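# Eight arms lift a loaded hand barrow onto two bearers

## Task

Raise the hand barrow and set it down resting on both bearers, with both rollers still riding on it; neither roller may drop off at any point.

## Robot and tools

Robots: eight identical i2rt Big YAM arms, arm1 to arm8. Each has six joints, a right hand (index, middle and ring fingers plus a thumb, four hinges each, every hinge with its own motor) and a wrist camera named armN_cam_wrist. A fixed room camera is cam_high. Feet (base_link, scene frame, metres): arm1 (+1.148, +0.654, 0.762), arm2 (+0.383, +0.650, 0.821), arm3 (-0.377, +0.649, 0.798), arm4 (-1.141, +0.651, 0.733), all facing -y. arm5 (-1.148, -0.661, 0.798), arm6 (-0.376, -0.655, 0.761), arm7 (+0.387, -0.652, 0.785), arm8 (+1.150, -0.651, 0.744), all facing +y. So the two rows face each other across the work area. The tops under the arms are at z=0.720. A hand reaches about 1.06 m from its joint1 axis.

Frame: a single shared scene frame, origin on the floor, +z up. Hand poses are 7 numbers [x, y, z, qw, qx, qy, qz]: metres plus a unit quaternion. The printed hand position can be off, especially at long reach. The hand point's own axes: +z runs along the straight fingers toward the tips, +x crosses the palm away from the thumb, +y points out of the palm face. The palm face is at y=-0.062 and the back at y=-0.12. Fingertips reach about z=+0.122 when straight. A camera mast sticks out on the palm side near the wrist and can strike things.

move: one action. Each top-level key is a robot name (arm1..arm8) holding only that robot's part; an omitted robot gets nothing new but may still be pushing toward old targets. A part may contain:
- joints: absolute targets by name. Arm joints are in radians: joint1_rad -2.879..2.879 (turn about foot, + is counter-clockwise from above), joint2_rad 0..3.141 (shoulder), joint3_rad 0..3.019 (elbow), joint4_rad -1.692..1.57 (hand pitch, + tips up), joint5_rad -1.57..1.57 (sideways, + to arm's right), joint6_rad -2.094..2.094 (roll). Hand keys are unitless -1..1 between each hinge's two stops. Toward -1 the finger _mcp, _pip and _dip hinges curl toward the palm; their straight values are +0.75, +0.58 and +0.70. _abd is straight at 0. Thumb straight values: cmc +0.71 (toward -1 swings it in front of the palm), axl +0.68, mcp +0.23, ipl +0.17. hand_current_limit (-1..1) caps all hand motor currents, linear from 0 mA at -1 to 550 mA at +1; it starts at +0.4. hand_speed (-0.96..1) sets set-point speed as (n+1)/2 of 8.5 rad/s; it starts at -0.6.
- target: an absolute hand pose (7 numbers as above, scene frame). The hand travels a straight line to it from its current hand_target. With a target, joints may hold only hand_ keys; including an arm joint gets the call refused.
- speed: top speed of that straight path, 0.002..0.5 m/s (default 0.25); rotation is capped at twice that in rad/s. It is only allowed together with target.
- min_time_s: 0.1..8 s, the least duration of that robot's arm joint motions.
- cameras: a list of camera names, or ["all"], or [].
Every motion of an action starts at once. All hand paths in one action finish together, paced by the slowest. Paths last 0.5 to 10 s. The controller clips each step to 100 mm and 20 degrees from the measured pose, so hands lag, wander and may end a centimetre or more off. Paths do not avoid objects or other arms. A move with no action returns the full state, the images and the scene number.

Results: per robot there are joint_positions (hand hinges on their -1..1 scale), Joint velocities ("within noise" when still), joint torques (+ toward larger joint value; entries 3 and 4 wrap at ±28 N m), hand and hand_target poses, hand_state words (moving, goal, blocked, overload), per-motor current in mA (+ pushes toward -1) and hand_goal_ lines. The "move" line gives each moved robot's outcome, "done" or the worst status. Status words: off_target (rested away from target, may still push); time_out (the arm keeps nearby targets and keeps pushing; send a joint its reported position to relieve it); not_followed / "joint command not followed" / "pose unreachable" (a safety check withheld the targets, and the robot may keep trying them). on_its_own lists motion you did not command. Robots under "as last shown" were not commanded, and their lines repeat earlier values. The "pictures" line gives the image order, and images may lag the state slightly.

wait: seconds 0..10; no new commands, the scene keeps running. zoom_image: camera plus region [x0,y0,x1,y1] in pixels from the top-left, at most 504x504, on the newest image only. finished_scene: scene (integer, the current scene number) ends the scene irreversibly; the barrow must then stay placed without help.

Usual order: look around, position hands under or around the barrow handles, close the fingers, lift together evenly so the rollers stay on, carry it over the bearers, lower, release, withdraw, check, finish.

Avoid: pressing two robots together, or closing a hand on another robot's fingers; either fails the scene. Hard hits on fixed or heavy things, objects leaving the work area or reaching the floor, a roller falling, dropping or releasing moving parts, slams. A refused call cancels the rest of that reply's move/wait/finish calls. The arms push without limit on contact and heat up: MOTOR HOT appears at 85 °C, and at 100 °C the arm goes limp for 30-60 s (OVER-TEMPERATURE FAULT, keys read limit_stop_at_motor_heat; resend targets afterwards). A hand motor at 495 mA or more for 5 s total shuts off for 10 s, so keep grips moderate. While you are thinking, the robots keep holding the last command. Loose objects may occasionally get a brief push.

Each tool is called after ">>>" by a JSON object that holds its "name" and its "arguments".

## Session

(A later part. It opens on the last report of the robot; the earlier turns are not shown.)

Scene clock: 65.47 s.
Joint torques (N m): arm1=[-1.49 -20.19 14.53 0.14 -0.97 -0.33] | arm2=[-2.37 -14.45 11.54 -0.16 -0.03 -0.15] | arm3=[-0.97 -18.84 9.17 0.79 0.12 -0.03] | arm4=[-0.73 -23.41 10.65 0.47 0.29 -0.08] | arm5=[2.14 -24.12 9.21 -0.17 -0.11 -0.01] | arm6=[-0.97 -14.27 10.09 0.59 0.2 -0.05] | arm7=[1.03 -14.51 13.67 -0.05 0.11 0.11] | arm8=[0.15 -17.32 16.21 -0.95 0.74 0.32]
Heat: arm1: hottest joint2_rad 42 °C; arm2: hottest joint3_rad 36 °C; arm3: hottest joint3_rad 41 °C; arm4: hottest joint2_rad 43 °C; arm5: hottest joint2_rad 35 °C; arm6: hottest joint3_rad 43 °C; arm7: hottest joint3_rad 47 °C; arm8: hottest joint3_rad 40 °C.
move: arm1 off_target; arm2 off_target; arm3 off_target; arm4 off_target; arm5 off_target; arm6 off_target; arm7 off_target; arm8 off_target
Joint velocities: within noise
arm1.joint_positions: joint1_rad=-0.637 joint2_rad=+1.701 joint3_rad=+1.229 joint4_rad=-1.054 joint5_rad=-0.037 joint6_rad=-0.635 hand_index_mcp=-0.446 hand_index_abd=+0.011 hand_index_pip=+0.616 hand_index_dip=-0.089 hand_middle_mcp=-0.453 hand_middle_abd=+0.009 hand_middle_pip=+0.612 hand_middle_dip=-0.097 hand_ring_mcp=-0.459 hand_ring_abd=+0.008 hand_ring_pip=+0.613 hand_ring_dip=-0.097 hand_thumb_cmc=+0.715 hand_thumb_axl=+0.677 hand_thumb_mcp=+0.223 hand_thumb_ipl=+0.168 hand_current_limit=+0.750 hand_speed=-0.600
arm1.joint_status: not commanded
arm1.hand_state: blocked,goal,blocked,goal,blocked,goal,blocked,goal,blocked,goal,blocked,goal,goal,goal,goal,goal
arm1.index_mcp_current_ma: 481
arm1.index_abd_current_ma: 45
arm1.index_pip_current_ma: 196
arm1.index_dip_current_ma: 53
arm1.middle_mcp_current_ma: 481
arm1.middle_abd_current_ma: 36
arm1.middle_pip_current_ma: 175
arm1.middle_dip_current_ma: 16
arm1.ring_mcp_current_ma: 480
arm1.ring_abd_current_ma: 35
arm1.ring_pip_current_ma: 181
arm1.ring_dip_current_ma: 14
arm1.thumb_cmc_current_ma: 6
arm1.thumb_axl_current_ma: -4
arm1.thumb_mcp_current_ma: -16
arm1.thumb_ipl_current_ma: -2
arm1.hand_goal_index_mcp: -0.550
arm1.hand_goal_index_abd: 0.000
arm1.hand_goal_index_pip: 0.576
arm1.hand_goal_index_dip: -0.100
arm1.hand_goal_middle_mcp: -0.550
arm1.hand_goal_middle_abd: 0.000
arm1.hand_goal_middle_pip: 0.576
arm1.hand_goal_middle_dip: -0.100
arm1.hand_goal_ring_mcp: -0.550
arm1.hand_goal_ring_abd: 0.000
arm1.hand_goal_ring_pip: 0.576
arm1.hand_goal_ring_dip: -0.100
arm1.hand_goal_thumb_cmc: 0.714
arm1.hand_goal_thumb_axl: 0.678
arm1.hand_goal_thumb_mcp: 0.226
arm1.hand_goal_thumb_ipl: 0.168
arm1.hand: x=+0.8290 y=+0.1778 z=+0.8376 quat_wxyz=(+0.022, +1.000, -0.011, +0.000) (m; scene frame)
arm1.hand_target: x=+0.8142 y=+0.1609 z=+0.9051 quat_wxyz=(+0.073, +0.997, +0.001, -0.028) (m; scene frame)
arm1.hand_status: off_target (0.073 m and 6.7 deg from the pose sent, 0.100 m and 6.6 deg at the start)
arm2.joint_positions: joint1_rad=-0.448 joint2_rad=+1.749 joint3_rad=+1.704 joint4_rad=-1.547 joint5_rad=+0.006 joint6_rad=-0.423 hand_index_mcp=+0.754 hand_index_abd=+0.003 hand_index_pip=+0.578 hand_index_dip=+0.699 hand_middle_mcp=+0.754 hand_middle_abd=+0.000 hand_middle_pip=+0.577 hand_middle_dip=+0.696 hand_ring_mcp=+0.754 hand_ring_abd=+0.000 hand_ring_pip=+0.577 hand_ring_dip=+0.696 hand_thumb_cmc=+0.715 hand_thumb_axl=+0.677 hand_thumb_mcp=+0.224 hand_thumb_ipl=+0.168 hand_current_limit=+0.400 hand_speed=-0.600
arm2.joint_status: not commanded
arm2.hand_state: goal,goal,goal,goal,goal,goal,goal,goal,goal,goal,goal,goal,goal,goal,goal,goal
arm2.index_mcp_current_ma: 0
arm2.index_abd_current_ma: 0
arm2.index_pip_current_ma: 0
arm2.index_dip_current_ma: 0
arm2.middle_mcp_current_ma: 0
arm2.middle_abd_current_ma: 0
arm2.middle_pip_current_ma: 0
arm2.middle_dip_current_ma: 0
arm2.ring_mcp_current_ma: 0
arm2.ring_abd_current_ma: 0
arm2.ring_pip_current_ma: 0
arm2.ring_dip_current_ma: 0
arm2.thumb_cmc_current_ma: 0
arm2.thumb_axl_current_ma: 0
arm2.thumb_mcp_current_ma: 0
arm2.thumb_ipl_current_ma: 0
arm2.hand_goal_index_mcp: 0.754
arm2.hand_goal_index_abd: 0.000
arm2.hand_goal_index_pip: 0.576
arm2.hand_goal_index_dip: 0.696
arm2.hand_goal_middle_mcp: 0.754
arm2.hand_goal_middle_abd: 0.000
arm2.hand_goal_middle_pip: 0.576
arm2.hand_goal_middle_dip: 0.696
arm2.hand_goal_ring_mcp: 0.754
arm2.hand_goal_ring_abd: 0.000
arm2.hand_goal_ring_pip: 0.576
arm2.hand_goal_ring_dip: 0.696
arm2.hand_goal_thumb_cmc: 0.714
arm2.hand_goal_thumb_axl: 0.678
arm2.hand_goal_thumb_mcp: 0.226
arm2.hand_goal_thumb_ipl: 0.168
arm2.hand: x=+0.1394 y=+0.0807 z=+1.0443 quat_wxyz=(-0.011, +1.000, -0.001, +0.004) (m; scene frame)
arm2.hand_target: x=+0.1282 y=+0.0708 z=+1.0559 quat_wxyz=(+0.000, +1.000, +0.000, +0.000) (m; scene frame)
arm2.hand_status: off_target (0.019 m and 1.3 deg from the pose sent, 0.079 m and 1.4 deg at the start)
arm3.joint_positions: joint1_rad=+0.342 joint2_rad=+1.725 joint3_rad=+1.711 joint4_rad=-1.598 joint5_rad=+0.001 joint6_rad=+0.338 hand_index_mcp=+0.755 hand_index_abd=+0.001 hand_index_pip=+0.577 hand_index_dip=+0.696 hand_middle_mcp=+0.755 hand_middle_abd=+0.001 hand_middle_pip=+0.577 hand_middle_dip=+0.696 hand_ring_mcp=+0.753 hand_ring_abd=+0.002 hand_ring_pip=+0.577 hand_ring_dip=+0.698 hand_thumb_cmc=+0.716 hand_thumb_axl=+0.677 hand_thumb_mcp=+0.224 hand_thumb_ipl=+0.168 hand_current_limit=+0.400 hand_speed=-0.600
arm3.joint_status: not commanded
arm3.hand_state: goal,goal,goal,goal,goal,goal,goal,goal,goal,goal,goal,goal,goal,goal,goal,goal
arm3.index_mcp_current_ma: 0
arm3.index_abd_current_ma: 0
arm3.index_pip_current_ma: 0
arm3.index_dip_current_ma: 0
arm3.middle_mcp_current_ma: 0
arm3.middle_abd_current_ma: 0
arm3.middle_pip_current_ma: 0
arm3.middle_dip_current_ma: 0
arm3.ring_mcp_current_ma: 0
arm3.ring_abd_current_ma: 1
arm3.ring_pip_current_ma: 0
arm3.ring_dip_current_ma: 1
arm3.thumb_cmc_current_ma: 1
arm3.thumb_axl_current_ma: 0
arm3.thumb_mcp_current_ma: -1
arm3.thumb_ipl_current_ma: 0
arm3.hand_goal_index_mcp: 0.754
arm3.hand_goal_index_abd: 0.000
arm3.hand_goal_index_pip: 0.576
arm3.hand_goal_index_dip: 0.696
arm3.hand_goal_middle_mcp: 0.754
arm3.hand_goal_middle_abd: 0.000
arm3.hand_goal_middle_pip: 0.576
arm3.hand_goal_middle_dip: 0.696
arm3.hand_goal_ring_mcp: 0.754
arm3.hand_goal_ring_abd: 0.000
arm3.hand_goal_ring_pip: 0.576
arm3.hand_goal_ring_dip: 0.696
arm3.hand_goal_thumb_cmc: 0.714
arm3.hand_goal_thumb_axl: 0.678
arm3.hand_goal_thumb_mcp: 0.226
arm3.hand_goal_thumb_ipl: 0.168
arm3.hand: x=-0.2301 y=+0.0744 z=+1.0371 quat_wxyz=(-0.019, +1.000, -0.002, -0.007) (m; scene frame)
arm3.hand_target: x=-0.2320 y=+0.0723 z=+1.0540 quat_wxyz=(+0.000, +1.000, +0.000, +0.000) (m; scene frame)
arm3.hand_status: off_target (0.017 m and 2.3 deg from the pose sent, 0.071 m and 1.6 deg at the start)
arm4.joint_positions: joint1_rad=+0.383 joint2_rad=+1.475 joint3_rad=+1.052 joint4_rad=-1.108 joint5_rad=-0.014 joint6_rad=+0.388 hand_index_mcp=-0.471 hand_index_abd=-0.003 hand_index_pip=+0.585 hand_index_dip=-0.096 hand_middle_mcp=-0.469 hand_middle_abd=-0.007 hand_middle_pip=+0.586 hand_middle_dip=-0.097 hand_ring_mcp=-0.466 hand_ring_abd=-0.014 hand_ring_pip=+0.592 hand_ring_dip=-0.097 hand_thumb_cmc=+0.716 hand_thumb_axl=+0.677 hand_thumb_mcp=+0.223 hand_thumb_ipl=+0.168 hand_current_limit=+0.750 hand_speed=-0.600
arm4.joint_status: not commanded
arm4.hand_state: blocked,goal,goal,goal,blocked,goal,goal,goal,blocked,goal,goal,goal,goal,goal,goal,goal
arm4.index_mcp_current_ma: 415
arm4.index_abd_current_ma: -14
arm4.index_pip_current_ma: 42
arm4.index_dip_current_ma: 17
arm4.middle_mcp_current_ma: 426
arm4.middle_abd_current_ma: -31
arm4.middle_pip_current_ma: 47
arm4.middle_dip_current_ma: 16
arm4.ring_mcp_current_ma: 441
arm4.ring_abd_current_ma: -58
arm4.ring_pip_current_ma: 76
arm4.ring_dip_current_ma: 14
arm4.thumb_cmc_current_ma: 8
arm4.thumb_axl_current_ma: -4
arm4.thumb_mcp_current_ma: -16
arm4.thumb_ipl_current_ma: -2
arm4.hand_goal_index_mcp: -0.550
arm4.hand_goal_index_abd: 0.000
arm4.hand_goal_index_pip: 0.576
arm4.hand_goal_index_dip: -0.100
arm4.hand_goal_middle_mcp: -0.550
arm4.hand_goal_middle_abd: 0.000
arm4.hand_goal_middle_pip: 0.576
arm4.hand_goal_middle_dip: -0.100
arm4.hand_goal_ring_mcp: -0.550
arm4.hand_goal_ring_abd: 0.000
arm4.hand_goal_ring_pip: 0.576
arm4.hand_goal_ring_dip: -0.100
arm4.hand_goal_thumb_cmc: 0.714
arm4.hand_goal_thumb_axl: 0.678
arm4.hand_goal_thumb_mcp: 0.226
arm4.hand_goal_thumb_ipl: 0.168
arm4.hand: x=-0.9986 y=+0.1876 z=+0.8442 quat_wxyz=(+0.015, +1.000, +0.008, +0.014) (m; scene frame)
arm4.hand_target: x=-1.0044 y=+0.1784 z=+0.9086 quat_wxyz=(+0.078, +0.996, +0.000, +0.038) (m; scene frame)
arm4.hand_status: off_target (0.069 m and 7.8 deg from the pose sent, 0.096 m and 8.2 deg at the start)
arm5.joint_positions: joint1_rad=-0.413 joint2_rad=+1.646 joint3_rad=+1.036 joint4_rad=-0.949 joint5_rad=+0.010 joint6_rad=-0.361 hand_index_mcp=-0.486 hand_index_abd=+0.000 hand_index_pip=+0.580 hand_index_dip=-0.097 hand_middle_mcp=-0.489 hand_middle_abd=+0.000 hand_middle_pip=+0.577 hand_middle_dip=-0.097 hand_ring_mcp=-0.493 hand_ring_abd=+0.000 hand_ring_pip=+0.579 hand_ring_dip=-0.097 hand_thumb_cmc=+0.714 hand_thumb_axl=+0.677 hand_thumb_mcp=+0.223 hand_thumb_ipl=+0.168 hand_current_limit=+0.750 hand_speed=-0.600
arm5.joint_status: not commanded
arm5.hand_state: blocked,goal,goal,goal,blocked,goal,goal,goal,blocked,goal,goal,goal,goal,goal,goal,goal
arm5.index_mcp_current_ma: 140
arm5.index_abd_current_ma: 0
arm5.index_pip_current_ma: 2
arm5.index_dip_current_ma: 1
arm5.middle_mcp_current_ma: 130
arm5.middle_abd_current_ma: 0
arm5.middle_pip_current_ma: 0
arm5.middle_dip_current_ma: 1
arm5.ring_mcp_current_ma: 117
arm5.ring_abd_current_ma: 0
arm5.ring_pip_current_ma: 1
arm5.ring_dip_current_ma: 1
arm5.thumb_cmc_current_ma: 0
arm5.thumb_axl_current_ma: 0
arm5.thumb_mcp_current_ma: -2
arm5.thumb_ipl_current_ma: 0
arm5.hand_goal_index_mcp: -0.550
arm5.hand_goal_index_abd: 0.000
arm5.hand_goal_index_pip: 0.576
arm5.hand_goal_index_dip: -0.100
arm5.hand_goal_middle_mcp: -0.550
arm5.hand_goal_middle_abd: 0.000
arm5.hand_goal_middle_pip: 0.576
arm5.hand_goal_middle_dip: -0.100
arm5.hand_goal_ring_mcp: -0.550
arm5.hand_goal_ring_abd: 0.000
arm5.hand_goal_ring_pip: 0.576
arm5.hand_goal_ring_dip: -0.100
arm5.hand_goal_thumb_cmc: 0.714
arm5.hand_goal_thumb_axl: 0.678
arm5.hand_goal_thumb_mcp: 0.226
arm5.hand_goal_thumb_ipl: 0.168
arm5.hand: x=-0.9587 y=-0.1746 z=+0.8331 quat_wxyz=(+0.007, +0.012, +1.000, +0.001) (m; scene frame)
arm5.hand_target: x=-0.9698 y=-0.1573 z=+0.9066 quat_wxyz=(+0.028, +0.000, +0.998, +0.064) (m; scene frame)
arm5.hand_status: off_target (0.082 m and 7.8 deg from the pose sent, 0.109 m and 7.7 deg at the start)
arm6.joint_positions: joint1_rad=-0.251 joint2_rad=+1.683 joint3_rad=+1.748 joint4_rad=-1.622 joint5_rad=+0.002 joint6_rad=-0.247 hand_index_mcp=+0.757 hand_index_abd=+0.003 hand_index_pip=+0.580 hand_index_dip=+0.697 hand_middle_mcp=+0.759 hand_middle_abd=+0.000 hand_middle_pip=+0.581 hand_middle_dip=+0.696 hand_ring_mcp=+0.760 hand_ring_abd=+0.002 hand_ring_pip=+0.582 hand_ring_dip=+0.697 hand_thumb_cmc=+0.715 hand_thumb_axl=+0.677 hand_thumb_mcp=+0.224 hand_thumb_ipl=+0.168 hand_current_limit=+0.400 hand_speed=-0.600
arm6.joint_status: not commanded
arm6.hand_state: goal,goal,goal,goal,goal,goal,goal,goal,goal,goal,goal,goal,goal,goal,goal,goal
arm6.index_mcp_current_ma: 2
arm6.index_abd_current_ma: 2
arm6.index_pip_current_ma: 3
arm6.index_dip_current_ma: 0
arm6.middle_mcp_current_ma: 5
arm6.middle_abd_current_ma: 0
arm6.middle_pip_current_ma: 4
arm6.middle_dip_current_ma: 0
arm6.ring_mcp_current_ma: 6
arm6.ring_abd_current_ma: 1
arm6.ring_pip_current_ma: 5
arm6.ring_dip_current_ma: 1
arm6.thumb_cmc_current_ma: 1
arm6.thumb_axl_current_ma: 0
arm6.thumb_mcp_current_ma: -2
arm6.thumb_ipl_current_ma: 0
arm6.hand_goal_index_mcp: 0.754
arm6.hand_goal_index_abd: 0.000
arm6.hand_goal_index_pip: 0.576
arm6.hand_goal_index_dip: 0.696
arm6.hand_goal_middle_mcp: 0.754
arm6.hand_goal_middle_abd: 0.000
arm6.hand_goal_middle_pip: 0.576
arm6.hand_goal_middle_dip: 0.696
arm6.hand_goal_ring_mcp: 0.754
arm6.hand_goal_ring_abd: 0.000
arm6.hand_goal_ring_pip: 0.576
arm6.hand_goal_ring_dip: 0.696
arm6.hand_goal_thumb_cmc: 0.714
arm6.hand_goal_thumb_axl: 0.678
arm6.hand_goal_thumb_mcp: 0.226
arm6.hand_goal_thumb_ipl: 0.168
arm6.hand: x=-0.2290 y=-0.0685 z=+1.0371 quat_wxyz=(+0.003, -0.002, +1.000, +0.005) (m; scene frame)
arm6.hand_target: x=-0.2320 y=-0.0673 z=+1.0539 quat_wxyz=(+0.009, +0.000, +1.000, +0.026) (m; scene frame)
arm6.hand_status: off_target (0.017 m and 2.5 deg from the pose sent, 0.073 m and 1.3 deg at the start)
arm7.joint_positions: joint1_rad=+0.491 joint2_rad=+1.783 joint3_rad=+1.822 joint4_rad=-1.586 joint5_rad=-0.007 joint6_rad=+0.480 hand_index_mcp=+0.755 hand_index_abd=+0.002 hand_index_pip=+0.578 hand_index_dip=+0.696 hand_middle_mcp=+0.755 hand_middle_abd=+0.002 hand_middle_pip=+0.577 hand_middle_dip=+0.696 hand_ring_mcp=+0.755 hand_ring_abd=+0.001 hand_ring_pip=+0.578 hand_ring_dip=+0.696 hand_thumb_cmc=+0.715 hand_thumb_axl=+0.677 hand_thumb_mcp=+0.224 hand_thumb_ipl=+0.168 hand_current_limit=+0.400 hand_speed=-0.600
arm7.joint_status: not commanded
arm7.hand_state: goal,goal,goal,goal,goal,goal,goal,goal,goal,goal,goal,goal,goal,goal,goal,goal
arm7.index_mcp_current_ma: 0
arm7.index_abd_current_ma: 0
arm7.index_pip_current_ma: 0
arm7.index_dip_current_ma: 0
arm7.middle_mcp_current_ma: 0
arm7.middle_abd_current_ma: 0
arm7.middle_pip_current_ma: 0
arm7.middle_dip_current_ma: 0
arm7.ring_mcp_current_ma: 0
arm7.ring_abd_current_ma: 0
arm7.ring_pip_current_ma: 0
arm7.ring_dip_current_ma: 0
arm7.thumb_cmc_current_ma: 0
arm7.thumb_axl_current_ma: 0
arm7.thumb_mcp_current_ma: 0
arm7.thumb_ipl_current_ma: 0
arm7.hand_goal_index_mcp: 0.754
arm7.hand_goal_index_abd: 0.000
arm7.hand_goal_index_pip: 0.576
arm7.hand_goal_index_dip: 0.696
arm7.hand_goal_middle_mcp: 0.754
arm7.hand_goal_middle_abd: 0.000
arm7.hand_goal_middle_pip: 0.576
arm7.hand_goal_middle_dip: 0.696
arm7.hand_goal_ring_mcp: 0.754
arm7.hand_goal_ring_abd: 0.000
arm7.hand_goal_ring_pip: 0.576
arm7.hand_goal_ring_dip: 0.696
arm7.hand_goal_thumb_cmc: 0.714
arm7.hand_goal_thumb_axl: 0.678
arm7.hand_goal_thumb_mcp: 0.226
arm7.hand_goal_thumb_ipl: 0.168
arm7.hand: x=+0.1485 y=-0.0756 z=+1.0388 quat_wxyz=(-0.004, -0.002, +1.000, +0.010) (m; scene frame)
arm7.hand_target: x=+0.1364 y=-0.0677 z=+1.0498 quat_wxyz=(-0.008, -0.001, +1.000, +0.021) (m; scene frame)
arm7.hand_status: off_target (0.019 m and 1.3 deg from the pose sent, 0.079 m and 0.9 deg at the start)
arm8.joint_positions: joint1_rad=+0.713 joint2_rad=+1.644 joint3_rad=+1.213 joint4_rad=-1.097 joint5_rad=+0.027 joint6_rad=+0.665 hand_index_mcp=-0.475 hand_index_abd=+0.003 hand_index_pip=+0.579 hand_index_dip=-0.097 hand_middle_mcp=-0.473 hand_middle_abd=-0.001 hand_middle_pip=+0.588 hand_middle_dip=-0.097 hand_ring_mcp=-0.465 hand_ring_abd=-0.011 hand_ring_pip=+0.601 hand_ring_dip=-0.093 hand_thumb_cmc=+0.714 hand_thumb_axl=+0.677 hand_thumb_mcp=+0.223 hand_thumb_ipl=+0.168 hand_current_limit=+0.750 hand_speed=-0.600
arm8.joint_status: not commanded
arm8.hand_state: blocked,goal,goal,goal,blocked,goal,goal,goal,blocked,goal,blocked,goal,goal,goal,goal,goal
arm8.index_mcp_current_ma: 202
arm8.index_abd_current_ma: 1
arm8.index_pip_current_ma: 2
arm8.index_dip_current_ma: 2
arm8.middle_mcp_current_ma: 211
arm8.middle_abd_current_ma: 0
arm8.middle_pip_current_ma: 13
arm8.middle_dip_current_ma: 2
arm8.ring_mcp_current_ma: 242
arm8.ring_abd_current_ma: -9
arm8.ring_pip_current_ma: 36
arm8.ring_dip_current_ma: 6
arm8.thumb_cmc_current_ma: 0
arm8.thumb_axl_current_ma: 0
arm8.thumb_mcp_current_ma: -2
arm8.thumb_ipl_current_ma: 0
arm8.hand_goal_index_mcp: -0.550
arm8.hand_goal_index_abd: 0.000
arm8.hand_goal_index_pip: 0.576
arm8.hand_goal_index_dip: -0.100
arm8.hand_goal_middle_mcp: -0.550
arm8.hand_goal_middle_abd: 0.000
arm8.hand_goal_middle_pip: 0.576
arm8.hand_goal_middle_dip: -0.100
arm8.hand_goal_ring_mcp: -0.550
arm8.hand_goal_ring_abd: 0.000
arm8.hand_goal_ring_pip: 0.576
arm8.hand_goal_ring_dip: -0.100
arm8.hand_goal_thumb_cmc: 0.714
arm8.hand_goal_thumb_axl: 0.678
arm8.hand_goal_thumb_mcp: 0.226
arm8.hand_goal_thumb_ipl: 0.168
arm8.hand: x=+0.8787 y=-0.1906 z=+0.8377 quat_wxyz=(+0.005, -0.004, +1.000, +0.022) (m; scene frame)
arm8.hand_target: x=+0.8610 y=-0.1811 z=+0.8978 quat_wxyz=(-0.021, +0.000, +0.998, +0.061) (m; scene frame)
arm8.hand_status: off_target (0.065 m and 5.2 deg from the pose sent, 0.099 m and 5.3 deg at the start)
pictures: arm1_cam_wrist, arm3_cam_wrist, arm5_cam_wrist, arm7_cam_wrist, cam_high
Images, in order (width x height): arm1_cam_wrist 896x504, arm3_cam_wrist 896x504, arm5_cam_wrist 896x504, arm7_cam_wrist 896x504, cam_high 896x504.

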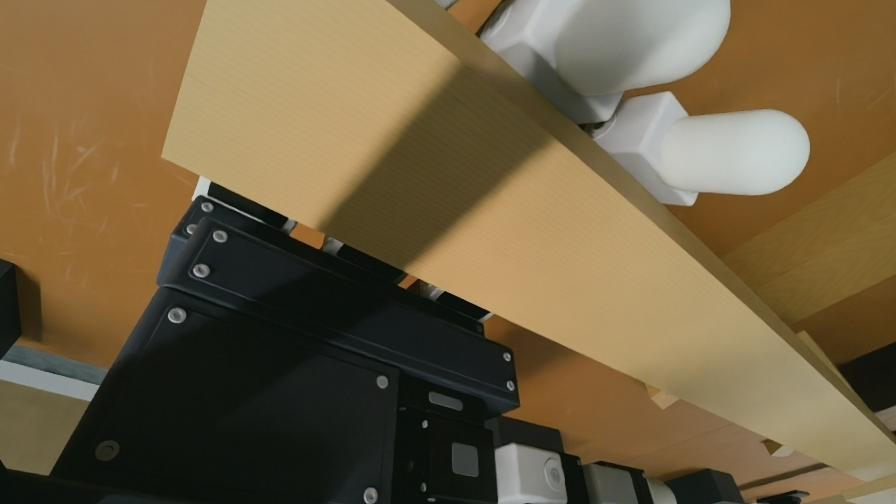

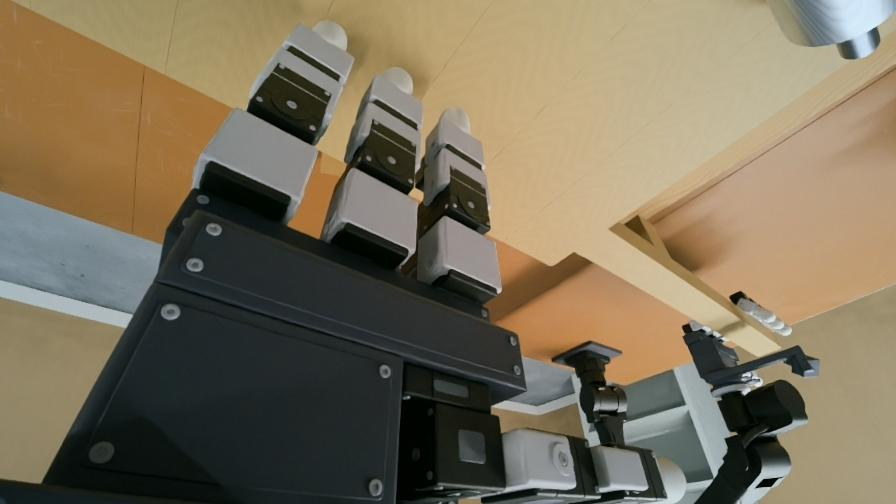

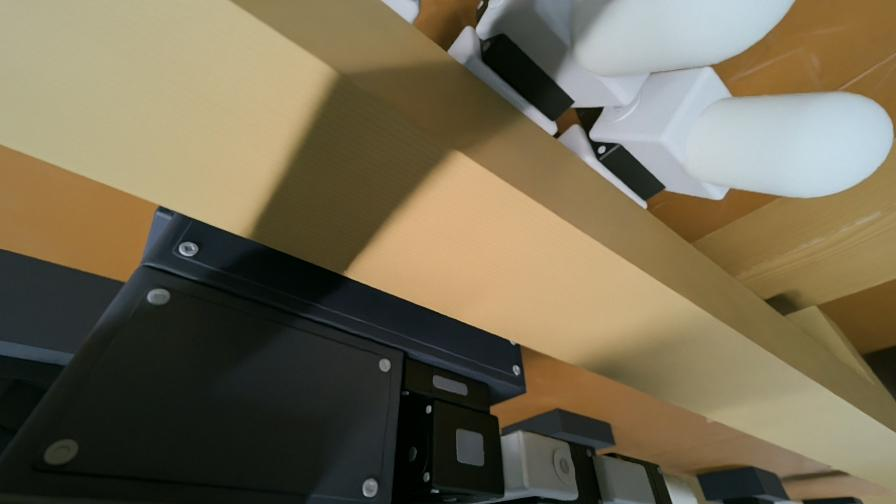

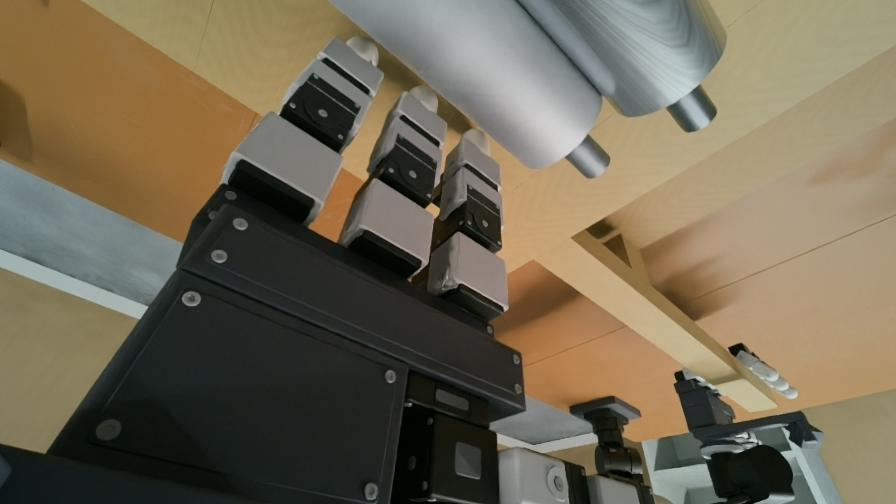

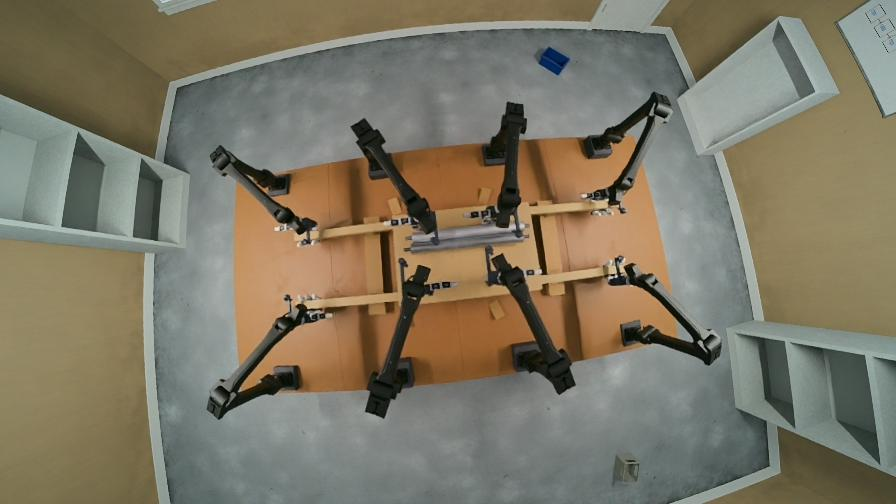

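>>> {"name": "move", "arguments": {"arm1": {"target": [0.830, 0.165, 0.862, 0.07, 0.997, 0.001, -0.024], "speed": 0.02}, "arm4": {"target": [-0.998, 0.180, 0.865, 0.072, 0.997, 0, 0.034], "speed": 0.02}, "arm5": {"target": [-0.957, -0.160, 0.873, 0.026, 0, 0.998, 0.058], "speed": 0.02}, "arm8": {"target": [0.880, -0.183, 0.864, -0.017, 0, 0.998, 0.056], "speed": 0.02}, "arm2": {"target": [0.135, 0.072, 1.028, 0, 1, 0, 0], "speed": 0.01}, "arm3": {"target": [-0.232, 0.072, 1.027, 0, 1, 0, 0], "speed": 0.01}, "arm6": {"target": [-0.232, -0.067, 1.026, 0.004, 0, 1, 0.012], "speed": 0.01}, "arm7": {"target": [0.142, -0.070, 1.026, -0.004, 0, 1, 0.010], "speed": 0.01}, "cameras": ["cam_high"]}}

Scene clock: 73.90 s.
Joint torques (N m): arm1=[0.09 -19.9 9.91 0.61 -0.73 -0.16] | arm2=[-1.44 -14.92 8.01 0.51 -0.04 -0.06] | arm3=[-1.32 -18.32 9.14 0.77 0.11 -0.04] | arm4=[0.44 -19.31 9.88 0.4 0.51 0.07] | arm5=[-0.09 -20.54 8.68 0.28 -0.19 -0.31] | arm6=[-1.03 -12.86 9.95 0.49 0.09 -0.05] | arm7=[0.44 -14.45 9.03 0.7 -0.01 0.06] | arm8=[-2.37 -17.85 11.22 -0.08 0.65 0.01]
Heat: arm1: hottest joint2_rad 43 °C; arm2: hottest joint3_rad 37 °C; arm3: hottest joint3_rad 41 °C; arm4: hottest joint2_rad 43 °C; arm5: hottest joint3_rad 36 °C; arm6: hottest joint3_rad 43 °C; arm7: hottest joint3_rad 47 °C; arm8: hottest joint3_rad 41 °C.
move: arm1 off_target; arm2 done; arm3 off_target; arm4 off_target; arm5 off_target; arm6 done; arm7 off_target; arm8 off_target
Joint velocities: within noise
arm1.joint_positions: joint1_rad=-0.635 joint2_rad=+1.715 joint3_rad=+1.178 joint4_rad=-0.955 joint5_rad=-0.042 joint6_rad=-0.630 hand_index_mcp=-0.441 hand_index_abd=+0.011 hand_index_pip=+0.616 hand_index_dip=-0.089 hand_middle_mcp=-0.450 hand_middle_abd=+0.009 hand_middle_pip=+0.612 hand_middle_dip=-0.097 hand_ring_mcp=-0.459 hand_ring_abd=+0.008 hand_ring_pip=+0.613 hand_ring_dip=-0.097 hand_thumb_cmc=+0.715 hand_thumb_axl=+0.677 hand_thumb_mcp=+0.223 hand_thumb_ipl=+0.168 hand_current_limit=+0.750 hand_speed=-0.600
arm1.joint_status: not commanded
arm1.hand_state: blocked,goal,blocked,goal,blocked,goal,blocked,goal,blocked,goal,blocked,goal,goal,goal,goal,goal
arm1.index_mcp_current_ma: 481
arm1.index_abd_current_ma: 46
arm1.index_pip_current_ma: 196
arm1.index_dip_current_ma: 53
arm1.middle_mcp_current_ma: 481
arm1.middle_abd_current_ma: 36
arm1.middle_pip_current_ma: 175
arm1.middle_dip_current_ma: 16
arm1.ring_mcp_current_ma: 480
arm1.ring_abd_current_ma: 35
arm1.ring_pip_current_ma: 181
arm1.ring_dip_current_ma: 14
arm1.thumb_cmc_current_ma: 6
arm1.thumb_axl_current_ma: -4
arm1.thumb_mcp_current_ma: -16
arm1.thumb_ipl_current_ma: -2
arm1.hand_goal_index_mcp: -0.550
arm1.hand_goal_index_abd: 0.000
arm1.hand_goal_index_pip: 0.576
arm1.hand_goal_index_dip: -0.100
arm1.hand_goal_middle_mcp: -0.550
arm1.hand_goal_middle_abd: 0.000
arm1.hand_goal_middle_pip: 0.576
arm1.hand_goal_middle_dip: -0.100
arm1.hand_goal_ring_mcp: -0.550
arm1.hand_goal_ring_abd: 0.000
arm1.hand_goal_ring_pip: 0.576
arm1.hand_goal_ring_dip: -0.100
arm1.hand_goal_thumb_cmc: 0.714
arm1.hand_goal_thumb_axl: 0.678
arm1.hand_goal_thumb_mcp: 0.226
arm1.hand_goal_thumb_ipl: 0.168
arm1.hand: x=+0.8290 y=+0.1757 z=+0.8179 quat_wxyz=(+0.038, +0.999, -0.012, -0.008) (m; scene frame)
arm1.hand_target: x=+0.8302 y=+0.1656 z=+0.8607 quat_wxyz=(+0.070, +0.997, +0.001, -0.024) (m; scene frame)
arm1.hand_status: off_target (0.045 m and 4.4 deg from the pose sent, 0.028 m and 6.3 deg at the start)
arm2.joint_positions: joint1_rad=-0.448 joint2_rad=+1.749 joint3_rad=+1.673 joint4_rad=-1.491 joint5_rad=+0.005 joint6_rad=-0.423 hand_index_mcp=+0.754 hand_index_abd=+0.003 hand_index_pip=+0.578 hand_index_dip=+0.699 hand_middle_mcp=+0.754 hand_middle_abd=+0.000 hand_middle_pip=+0.577 hand_middle_dip=+0.696 hand_ring_mcp=+0.754 hand_ring_abd=+0.000 hand_ring_pip=+0.577 hand_ring_dip=+0.696 hand_thumb_cmc=+0.715 hand_thumb_axl=+0.677 hand_thumb_mcp=+0.224 hand_thumb_ipl=+0.168 hand_current_limit=+0.400 hand_speed=-0.600
arm2.joint_status: not commanded
arm2.hand_state: goal,goal,goal,goal,goal,goal,goal,goal,goal,goal,goal,goal,goal,goal,goal,goal
arm2.index_mcp_current_ma: 0
arm2.index_abd_current_ma: 0
arm2.index_pip_current_ma: 0
arm2.index_dip_current_ma: 0
arm2.middle_mcp_current_ma: 0
arm2.middle_abd_current_ma: 0
arm2.middle_pip_current_ma: 0
arm2.middle_dip_current_ma: 0
arm2.ring_mcp_current_ma: 0
arm2.ring_abd_current_ma: 0
arm2.ring_pip_current_ma: 0
arm2.ring_dip_current_ma: 0
arm2.thumb_cmc_current_ma: 0
arm2.thumb_axl_current_ma: 0
arm2.thumb_mcp_current_ma: 0
arm2.thumb_ipl_current_ma: 0
arm2.hand_goal_index_mcp: 0.754
arm2.hand_goal_index_abd: 0.000
arm2.hand_goal_index_pip: 0.576
arm2.hand_goal_index_dip: 0.696
arm2.hand_goal_middle_mcp: 0.754
arm2.hand_goal_middle_abd: 0.000
arm2.hand_goal_middle_pip: 0.576
arm2.hand_goal_middle_dip: 0.696
arm2.hand_goal_ring_mcp: 0.754
arm2.hand_goal_ring_abd: 0.000
arm2.hand_goal_ring_pip: 0.576
arm2.hand_goal_ring_dip: 0.696
arm2.hand_goal_thumb_cmc: 0.714
arm2.hand_goal_thumb_axl: 0.678
arm2.hand_goal_thumb_mcp: 0.226
arm2.hand_goal_thumb_ipl: 0.168
arm2.hand: x=+0.1373 y=+0.0758 z=+1.0345 quat_wxyz=(+0.000, +1.000, -0.001, -0.001) (m; scene frame)
arm2.hand_target: x=+0.1351 y=+0.0721 z=+1.0279 quat_wxyz=(+0.000, +1.000, +0.000, +0.000) (m; scene frame)
arm2.hand_status: done (0.008 m and 0.2 deg from the pose sent, 0.019 m and 1.3 deg at the start)
arm3.joint_positions: joint1_rad=+0.342 joint2_rad=+1.724 joint3_rad=+1.642 joint4_rad=-1.528 joint5_rad=+0.001 joint6_rad=+0.338 hand_index_mcp=+0.755 hand_index_abd=+0.001 hand_index_pip=+0.577 hand_index_dip=+0.696 hand_middle_mcp=+0.755 hand_middle_abd=+0.001 hand_middle_pip=+0.577 hand_middle_dip=+0.696 hand_ring_mcp=+0.753 hand_ring_abd=+0.002 hand_ring_pip=+0.577 hand_ring_dip=+0.698 hand_thumb_cmc=+0.716 hand_thumb_axl=+0.677 hand_thumb_mcp=+0.224 hand_thumb_ipl=+0.168 hand_current_limit=+0.400 hand_speed=-0.600
arm3.joint_status: not commanded
arm3.hand_state: goal,goal,goal,goal,goal,goal,goal,goal,goal,goal,goal,goal,goal,goal,goal,goal
arm3.index_mcp_current_ma: 0
arm3.index_abd_current_ma: 0
arm3.index_pip_current_ma: 0
arm3.index_dip_current_ma: 0
arm3.middle_mcp_current_ma: 0
arm3.middle_abd_current_ma: 0
arm3.middle_pip_current_ma: 0
arm3.middle_dip_current_ma: 0
arm3.ring_mcp_current_ma: 0
arm3.ring_abd_current_ma: 1
arm3.ring_pip_current_ma: 0
arm3.ring_dip_current_ma: 1
arm3.thumb_cmc_current_ma: 1
arm3.thumb_axl_current_ma: 0
arm3.thumb_mcp_current_ma: -1
arm3.thumb_ipl_current_ma: 0
arm3.hand_goal_index_mcp: 0.754
arm3.hand_goal_index_abd: 0.000
arm3.hand_goal_index_pip: 0.576
arm3.hand_goal_index_dip: 0.696
arm3.hand_goal_middle_mcp: 0.754
arm3.hand_goal_middle_abd: 0.000
arm3.hand_goal_middle_pip: 0.576
arm3.hand_goal_middle_dip: 0.696
arm3.hand_goal_ring_mcp: 0.754
arm3.hand_goal_ring_abd: 0.000
arm3.hand_goal_ring_pip: 0.576
arm3.hand_goal_ring_dip: 0.696
arm3.hand_goal_thumb_cmc: 0.714
arm3.hand_goal_thumb_axl: 0.678
arm3.hand_goal_thumb_mcp: 0.226
arm3.hand_goal_thumb_ipl: 0.168
arm3.hand: x=-0.2304 y=+0.0753 z=+1.0114 quat_wxyz=(-0.018, +1.000, -0.002, -0.007) (m; scene frame)
arm3.hand_target: x=-0.2320 y=+0.0722 z=+1.0270 quat_wxyz=(+0.000, +1.000, +0.000, +0.000) (m; scene frame)
arm3.hand_status: off_target (0.016 m and 2.2 deg from the pose sent, 0.011 m and 2.3 deg at the start)
arm4.joint_positions: joint1_rad=+0.384 joint2_rad=+1.475 joint3_rad=+0.991 joint4_rad=-1.000 joint5_rad=-0.015 joint6_rad=+0.388 hand_index_mcp=-0.473 hand_index_abd=-0.003 hand_index_pip=+0.591 hand_index_dip=-0.097 hand_middle_mcp=-0.465 hand_middle_abd=-0.007 hand_middle_pip=+0.597 hand_middle_dip=-0.097 hand_ring_mcp=-0.449 hand_ring_abd=-0.013 hand_ring_pip=+0.596 hand_ring_dip=-0.097 hand_thumb_cmc=+0.716 hand_thumb_axl=+0.677 hand_thumb_mcp=+0.223 hand_thumb_ipl=+0.168 hand_current_limit=+0.750 hand_speed=-0.600
arm4.joint_status: not commanded
arm4.hand_state: blocked,goal,goal,goal,blocked,goal,blocked,goal,blocked,goal,goal,goal,goal,goal,goal,goal
arm4.index_mcp_current_ma: 403
arm4.index_abd_current_ma: -11
arm4.index_pip_current_ma: 72
arm4.index_dip_current_ma: 16
arm4.middle_mcp_current_ma: 451
arm4.middle_abd_current_ma: -29
arm4.middle_pip_current_ma: 104
arm4.middle_dip_current_ma: 16
arm4.ring_mcp_current_ma: 481
arm4.ring_abd_current_ma: -57
arm4.ring_pip_current_ma: 96
arm4.ring_dip_current_ma: 14
arm4.thumb_cmc_current_ma: 8
arm4.thumb_axl_current_ma: -4
arm4.thumb_mcp_current_ma: -16
arm4.thumb_ipl_current_ma: -2
arm4.hand_goal_index_mcp: -0.550
arm4.hand_goal_index_abd: 0.000
arm4.hand_goal_index_pip: 0.576
arm4.hand_goal_index_dip: -0.100
arm4.hand_goal_middle_mcp: -0.550
arm4.hand_goal_middle_abd: 0.000
arm4.hand_goal_middle_pip: 0.576
arm4.hand_goal_middle_dip: -0.100
arm4.hand_goal_ring_mcp: -0.550
arm4.hand_goal_ring_abd: 0.000
arm4.hand_goal_ring_pip: 0.576
arm4.hand_goal_ring_dip: -0.100
arm4.hand_goal_thumb_cmc: 0.714
arm4.hand_goal_thumb_axl: 0.678
arm4.hand_goal_thumb_mcp: 0.226
arm4.hand_goal_thumb_ipl: 0.168
arm4.hand: x=-0.9976 y=+0.1870 z=+0.8273 quat_wxyz=(+0.037, +0.999, +0.009, +0.024) (m; scene frame)
arm4.hand_target: x=-0.9983 y=+0.1804 z=+0.8639 quat_wxyz=(+0.072, +0.997, +0.000, +0.034) (m; scene frame)
arm4.hand_status: off_target (0.038 m and 4.4 deg from the pose sent, 0.022 m and 6.9 deg at the start)
arm5.joint_positions: joint1_rad=-0.413 joint2_rad=+1.660 joint3_rad=+1.004 joint4_rad=-0.878 joint5_rad=+0.010 joint6_rad=-0.361 hand_index_mcp=-0.472 hand_index_abd=-0.001 hand_index_pip=+0.580 hand_index_dip=-0.097 hand_middle_mcp=-0.481 hand_middle_abd=-0.001 hand_middle_pip=+0.582 hand_middle_dip=-0.097 hand_ring_mcp=-0.490 hand_ring_abd=+0.000 hand_ring_pip=+0.586 hand_ring_dip=-0.097 hand_thumb_cmc=+0.714 hand_thumb_axl=+0.677 hand_thumb_mcp=+0.223 hand_thumb_ipl=+0.168 hand_current_limit=+0.750 hand_speed=-0.600
arm5.joint_status: not commanded
arm5.hand_state: blocked,goal,goal,goal,blocked,goal,goal,goal,blocked,goal,goal,goal,goal,goal,goal,goal
arm5.index_mcp_current_ma: 189
arm5.index_abd_current_ma: 0
arm5.index_pip_current_ma: 2
arm5.index_dip_current_ma: 1
arm5.middle_mcp_current_ma: 158
arm5.middle_abd_current_ma: 0
arm5.middle_pip_current_ma: 3
arm5.middle_dip_current_ma: 1
arm5.ring_mcp_current_ma: 127
arm5.ring_abd_current_ma: 0
arm5.ring_pip_current_ma: 7
arm5.ring_dip_current_ma: 1
arm5.thumb_cmc_current_ma: 0
arm5.thumb_axl_current_ma: 0
arm5.thumb_mcp_current_ma: -2
arm5.thumb_ipl_current_ma: 0
arm5.hand_goal_index_mcp: -0.550
arm5.hand_goal_index_abd: 0.000
arm5.hand_goal_index_pip: 0.576
arm5.hand_goal_index_dip: -0.100
arm5.hand_goal_middle_mcp: -0.550
arm5.hand_goal_middle_abd: 0.000
arm5.hand_goal_middle_pip: 0.576
arm5.hand_goal_middle_dip: -0.100
arm5.hand_goal_ring_mcp: -0.550
arm5.hand_goal_ring_abd: 0.000
arm5.hand_goal_ring_pip: 0.576
arm5.hand_goal_ring_dip: -0.100
arm5.hand_goal_thumb_cmc: 0.714
arm5.hand_goal_thumb_axl: 0.678
arm5.hand_goal_thumb_mcp: 0.226
arm5.hand_goal_thumb_ipl: 0.168
arm5.hand: x=-0.9581 y=-0.1737 z=+0.8198 quat_wxyz=(+0.011, +0.012, +1.000, +0.013) (m; scene frame)
arm5.hand_target: x=-0.9571 y=-0.1606 z=+0.8708 quat_wxyz=(+0.027, +0.000, +0.998, +0.058) (m; scene frame)
arm5.hand_status: off_target (0.055 m and 5.6 deg from the pose sent, 0.043 m and 7.0 deg at the start)
arm6.joint_positions: joint1_rad=-0.251 joint2_rad=+1.681 joint3_rad=+1.704 joint4_rad=-1.587 joint5_rad=+0.002 joint6_rad=-0.246 hand_index_mcp=+0.755 hand_index_abd=+0.003 hand_index_pip=+0.579 hand_index_dip=+0.697 hand_middle_mcp=+0.757 hand_middle_abd=+0.000 hand_middle_pip=+0.580 hand_middle_dip=+0.696 hand_ring_mcp=+0.758 hand_ring_abd=+0.002 hand_ring_pip=+0.581 hand_ring_dip=+0.697 hand_thumb_cmc=+0.715 hand_thumb_axl=+0.677 hand_thumb_mcp=+0.224 hand_thumb_ipl=+0.168 hand_current_limit=+0.400 hand_speed=-0.600
arm6.joint_status: not commanded
arm6.hand_state: goal,goal,goal,goal,goal,goal,goal,goal,goal,goal,goal,goal,goal,goal,goal,goal
arm6.index_mcp_current_ma: 1
arm6.index_abd_current_ma: 2
arm6.index_pip_current_ma: 2
arm6.index_dip_current_ma: 0
arm6.middle_mcp_current_ma: 2
arm6.middle_abd_current_ma: 0
arm6.middle_pip_current_ma: 3
arm6.middle_dip_current_ma: 0
arm6.ring_mcp_current_ma: 3
arm6.ring_abd_current_ma: 1
arm6.ring_pip_current_ma: 4
arm6.ring_dip_current_ma: 1
arm6.thumb_cmc_current_ma: 1
arm6.thumb_axl_current_ma: 0
arm6.thumb_mcp_current_ma: -2
arm6.thumb_ipl_current_ma: 0
arm6.hand_goal_index_mcp: 0.754
arm6.hand_goal_index_abd: 0.000
arm6.hand_goal_index_pip: 0.576
arm6.hand_goal_index_dip: 0.696
arm6.hand_goal_middle_mcp: 0.754
arm6.hand_goal_middle_abd: 0.000
arm6.hand_goal_middle_pip: 0.576
arm6.hand_goal_middle_dip: 0.696
arm6.hand_goal_ring_mcp: 0.754
arm6.hand_goal_ring_abd: 0.000
arm6.hand_goal_ring_pip: 0.576
arm6.hand_goal_ring_dip: 0.696
arm6.hand_goal_thumb_cmc: 0.714
arm6.hand_goal_thumb_axl: 0.678
arm6.hand_goal_thumb_mcp: 0.226
arm6.hand_goal_thumb_ipl: 0.168
arm6.hand: x=-0.2294 y=-0.0702 z=+1.0205 quat_wxyz=(+0.002, -0.002, +1.000, +0.002) (m; scene frame)
arm6.hand_target: x=-0.2320 y=-0.0671 z=+1.0259 quat_wxyz=(+0.004, +0.000, +1.000, +0.012) (m; scene frame)
arm6.hand_status: done (0.007 m and 1.2 deg from the pose sent, 0.012 m and 0.8 deg at the start)
arm7.joint_positions: joint1_rad=+0.491 joint2_rad=+1.783 joint3_rad=+1.822 joint4_rad=-1.572 joint5_rad=-0.007 joint6_rad=+0.480 hand_index_mcp=+0.755 hand_index_abd=+0.002 hand_index_pip=+0.578 hand_index_dip=+0.696 hand_middle_mcp=+0.755 hand_middle_abd=+0.002 hand_middle_pip=+0.577 hand_middle_dip=+0.696 hand_ring_mcp=+0.755 hand_ring_abd=+0.001 hand_ring_pip=+0.578 hand_ring_dip=+0.696 hand_thumb_cmc=+0.715 hand_thumb_axl=+0.677 hand_thumb_mcp=+0.224 hand_thumb_ipl=+0.168 hand_current_limit=+0.400 hand_speed=-0.600
arm7.joint_status: not commanded
arm7.hand_state: goal,goal,goal,goal,goal,goal,goal,goal,goal,goal,goal,goal,goal,goal,goal,goal
arm7.index_mcp_current_ma: 0
arm7.index_abd_current_ma: 0
arm7.index_pip_current_ma: 0
arm7.index_dip_current_ma: 0
arm7.middle_mcp_current_ma: 0
arm7.middle_abd_current_ma: 0
arm7.middle_pip_current_ma: 0
arm7.middle_dip_current_ma: 0
arm7.ring_mcp_current_ma: 0
arm7.ring_abd_current_ma: 0
arm7.ring_pip_current_ma: 0
arm7.ring_dip_current_ma: 0
arm7.thumb_cmc_current_ma: 0
arm7.thumb_axl_current_ma: 0
arm7.thumb_mcp_current_ma: 0
arm7.thumb_ipl_current_ma: 0
arm7.hand_goal_index_mcp: 0.754
arm7.hand_goal_index_abd: 0.000
arm7.hand_goal_index_pip: 0.576
arm7.hand_goal_index_dip: 0.696
arm7.hand_goal_middle_mcp: 0.754
arm7.hand_goal_middle_abd: 0.000
arm7.hand_goal_middle_pip: 0.576
arm7.hand_goal_middle_dip: 0.696
arm7.hand_goal_ring_mcp: 0.754
arm7.hand_goal_ring_abd: 0.000
arm7.hand_goal_ring_pip: 0.576
arm7.hand_goal_ring_dip: 0.696
arm7.hand_goal_thumb_cmc: 0.714
arm7.hand_goal_thumb_axl: 0.678
arm7.hand_goal_thumb_mcp: 0.226
arm7.hand_goal_thumb_ipl: 0.168
arm7.hand: x=+0.1470 y=-0.0727 z=+1.0398 quat_wxyz=(-0.007, -0.001, +1.000, +0.017) (m; scene frame)
arm7.hand_target: x=+0.1423 y=-0.0703 z=+1.0261 quat_wxyz=(-0.004, +0.000, +1.000, +0.010) (m; scene frame)
arm7.hand_status: off_target (0.015 m and 0.8 deg from the pose sent, 0.016 m and 0.2 deg at the start)
arm8.joint_positions: joint1_rad=+0.713 joint2_rad=+1.656 joint3_rad=+1.178 joint4_rad=-1.037 joint5_rad=+0.025 joint6_rad=+0.663 hand_index_mcp=-0.475 hand_index_abd=+0.002 hand_index_pip=+0.582 hand_index_dip=-0.097 hand_middle_mcp=-0.468 hand_middle_abd=-0.001 hand_middle_pip=+0.594 hand_middle_dip=-0.097 hand_ring_mcp=-0.462 hand_ring_abd=-0.011 hand_ring_pip=+0.608 hand_ring_dip=-0.092 hand_thumb_cmc=+0.714 hand_thumb_axl=+0.677 hand_thumb_mcp=+0.223 hand_thumb_ipl=+0.168 hand_current_limit=+0.750 hand_speed=-0.600
arm8.joint_status: not commanded
arm8.hand_state: blocked,goal,goal,goal,blocked,goal,goal,goal,blocked,goal,blocked,goal,goal,goal,goal,goal
arm8.index_mcp_current_ma: 203
arm8.index_abd_current_ma: 1
arm8.index_pip_current_ma: 5
arm8.index_dip_current_ma: 2
arm8.middle_mcp_current_ma: 228
arm8.middle_abd_current_ma: 0
arm8.middle_pip_current_ma: 22
arm8.middle_dip_current_ma: 2
arm8.ring_mcp_current_ma: 257
arm8.ring_abd_current_ma: -9
arm8.ring_pip_current_ma: 52
arm8.ring_dip_current_ma: 7
arm8.thumb_cmc_current_ma: 0
arm8.thumb_axl_current_ma: 0
arm8.thumb_mcp_current_ma: -2
arm8.thumb_ipl_current_ma: 0
arm8.hand_goal_index_mcp: -0.550
arm8.hand_goal_index_abd: 0.000
arm8.hand_goal_index_pip: 0.576
arm8.hand_goal_index_dip: -0.100
arm8.hand_goal_middle_mcp: -0.550
arm8.hand_goal_middle_abd: 0.000
arm8.hand_goal_middle_pip: 0.576
arm8.hand_goal_middle_dip: -0.100
arm8.hand_goal_ring_mcp: -0.550
arm8.hand_goal_ring_abd: 0.000
arm8.hand_goal_ring_pip: 0.576
arm8.hand_goal_ring_dip: -0.100
arm8.hand_goal_thumb_cmc: 0.714
arm8.hand_goal_thumb_axl: 0.678
arm8.hand_goal_thumb_mcp: 0.226
arm8.hand_goal_thumb_ipl: 0.168
arm8.hand: x=+0.8787 y=-0.1915 z=+0.8208 quat_wxyz=(+0.000, -0.005, +1.000, +0.026) (m; scene frame)
arm8.hand_target: x=+0.8803 y=-0.1834 z=+0.8628 quat_wxyz=(-0.017, +0.000, +0.998, +0.056) (m; scene frame)
arm8.hand_status: off_target (0.044 m and 4.0 deg from the pose sent, 0.028 m and 4.7 deg at the start)
pictures: cam_high
Images, in order (width x height): cam_high 896x504.

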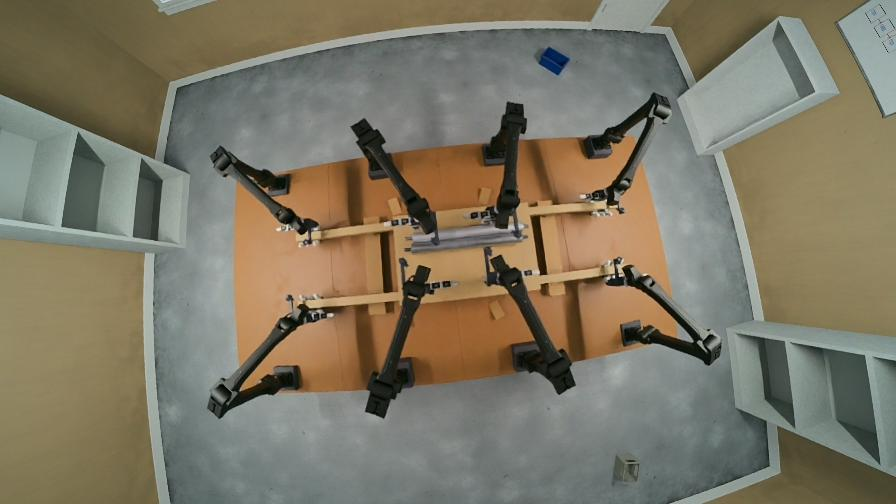

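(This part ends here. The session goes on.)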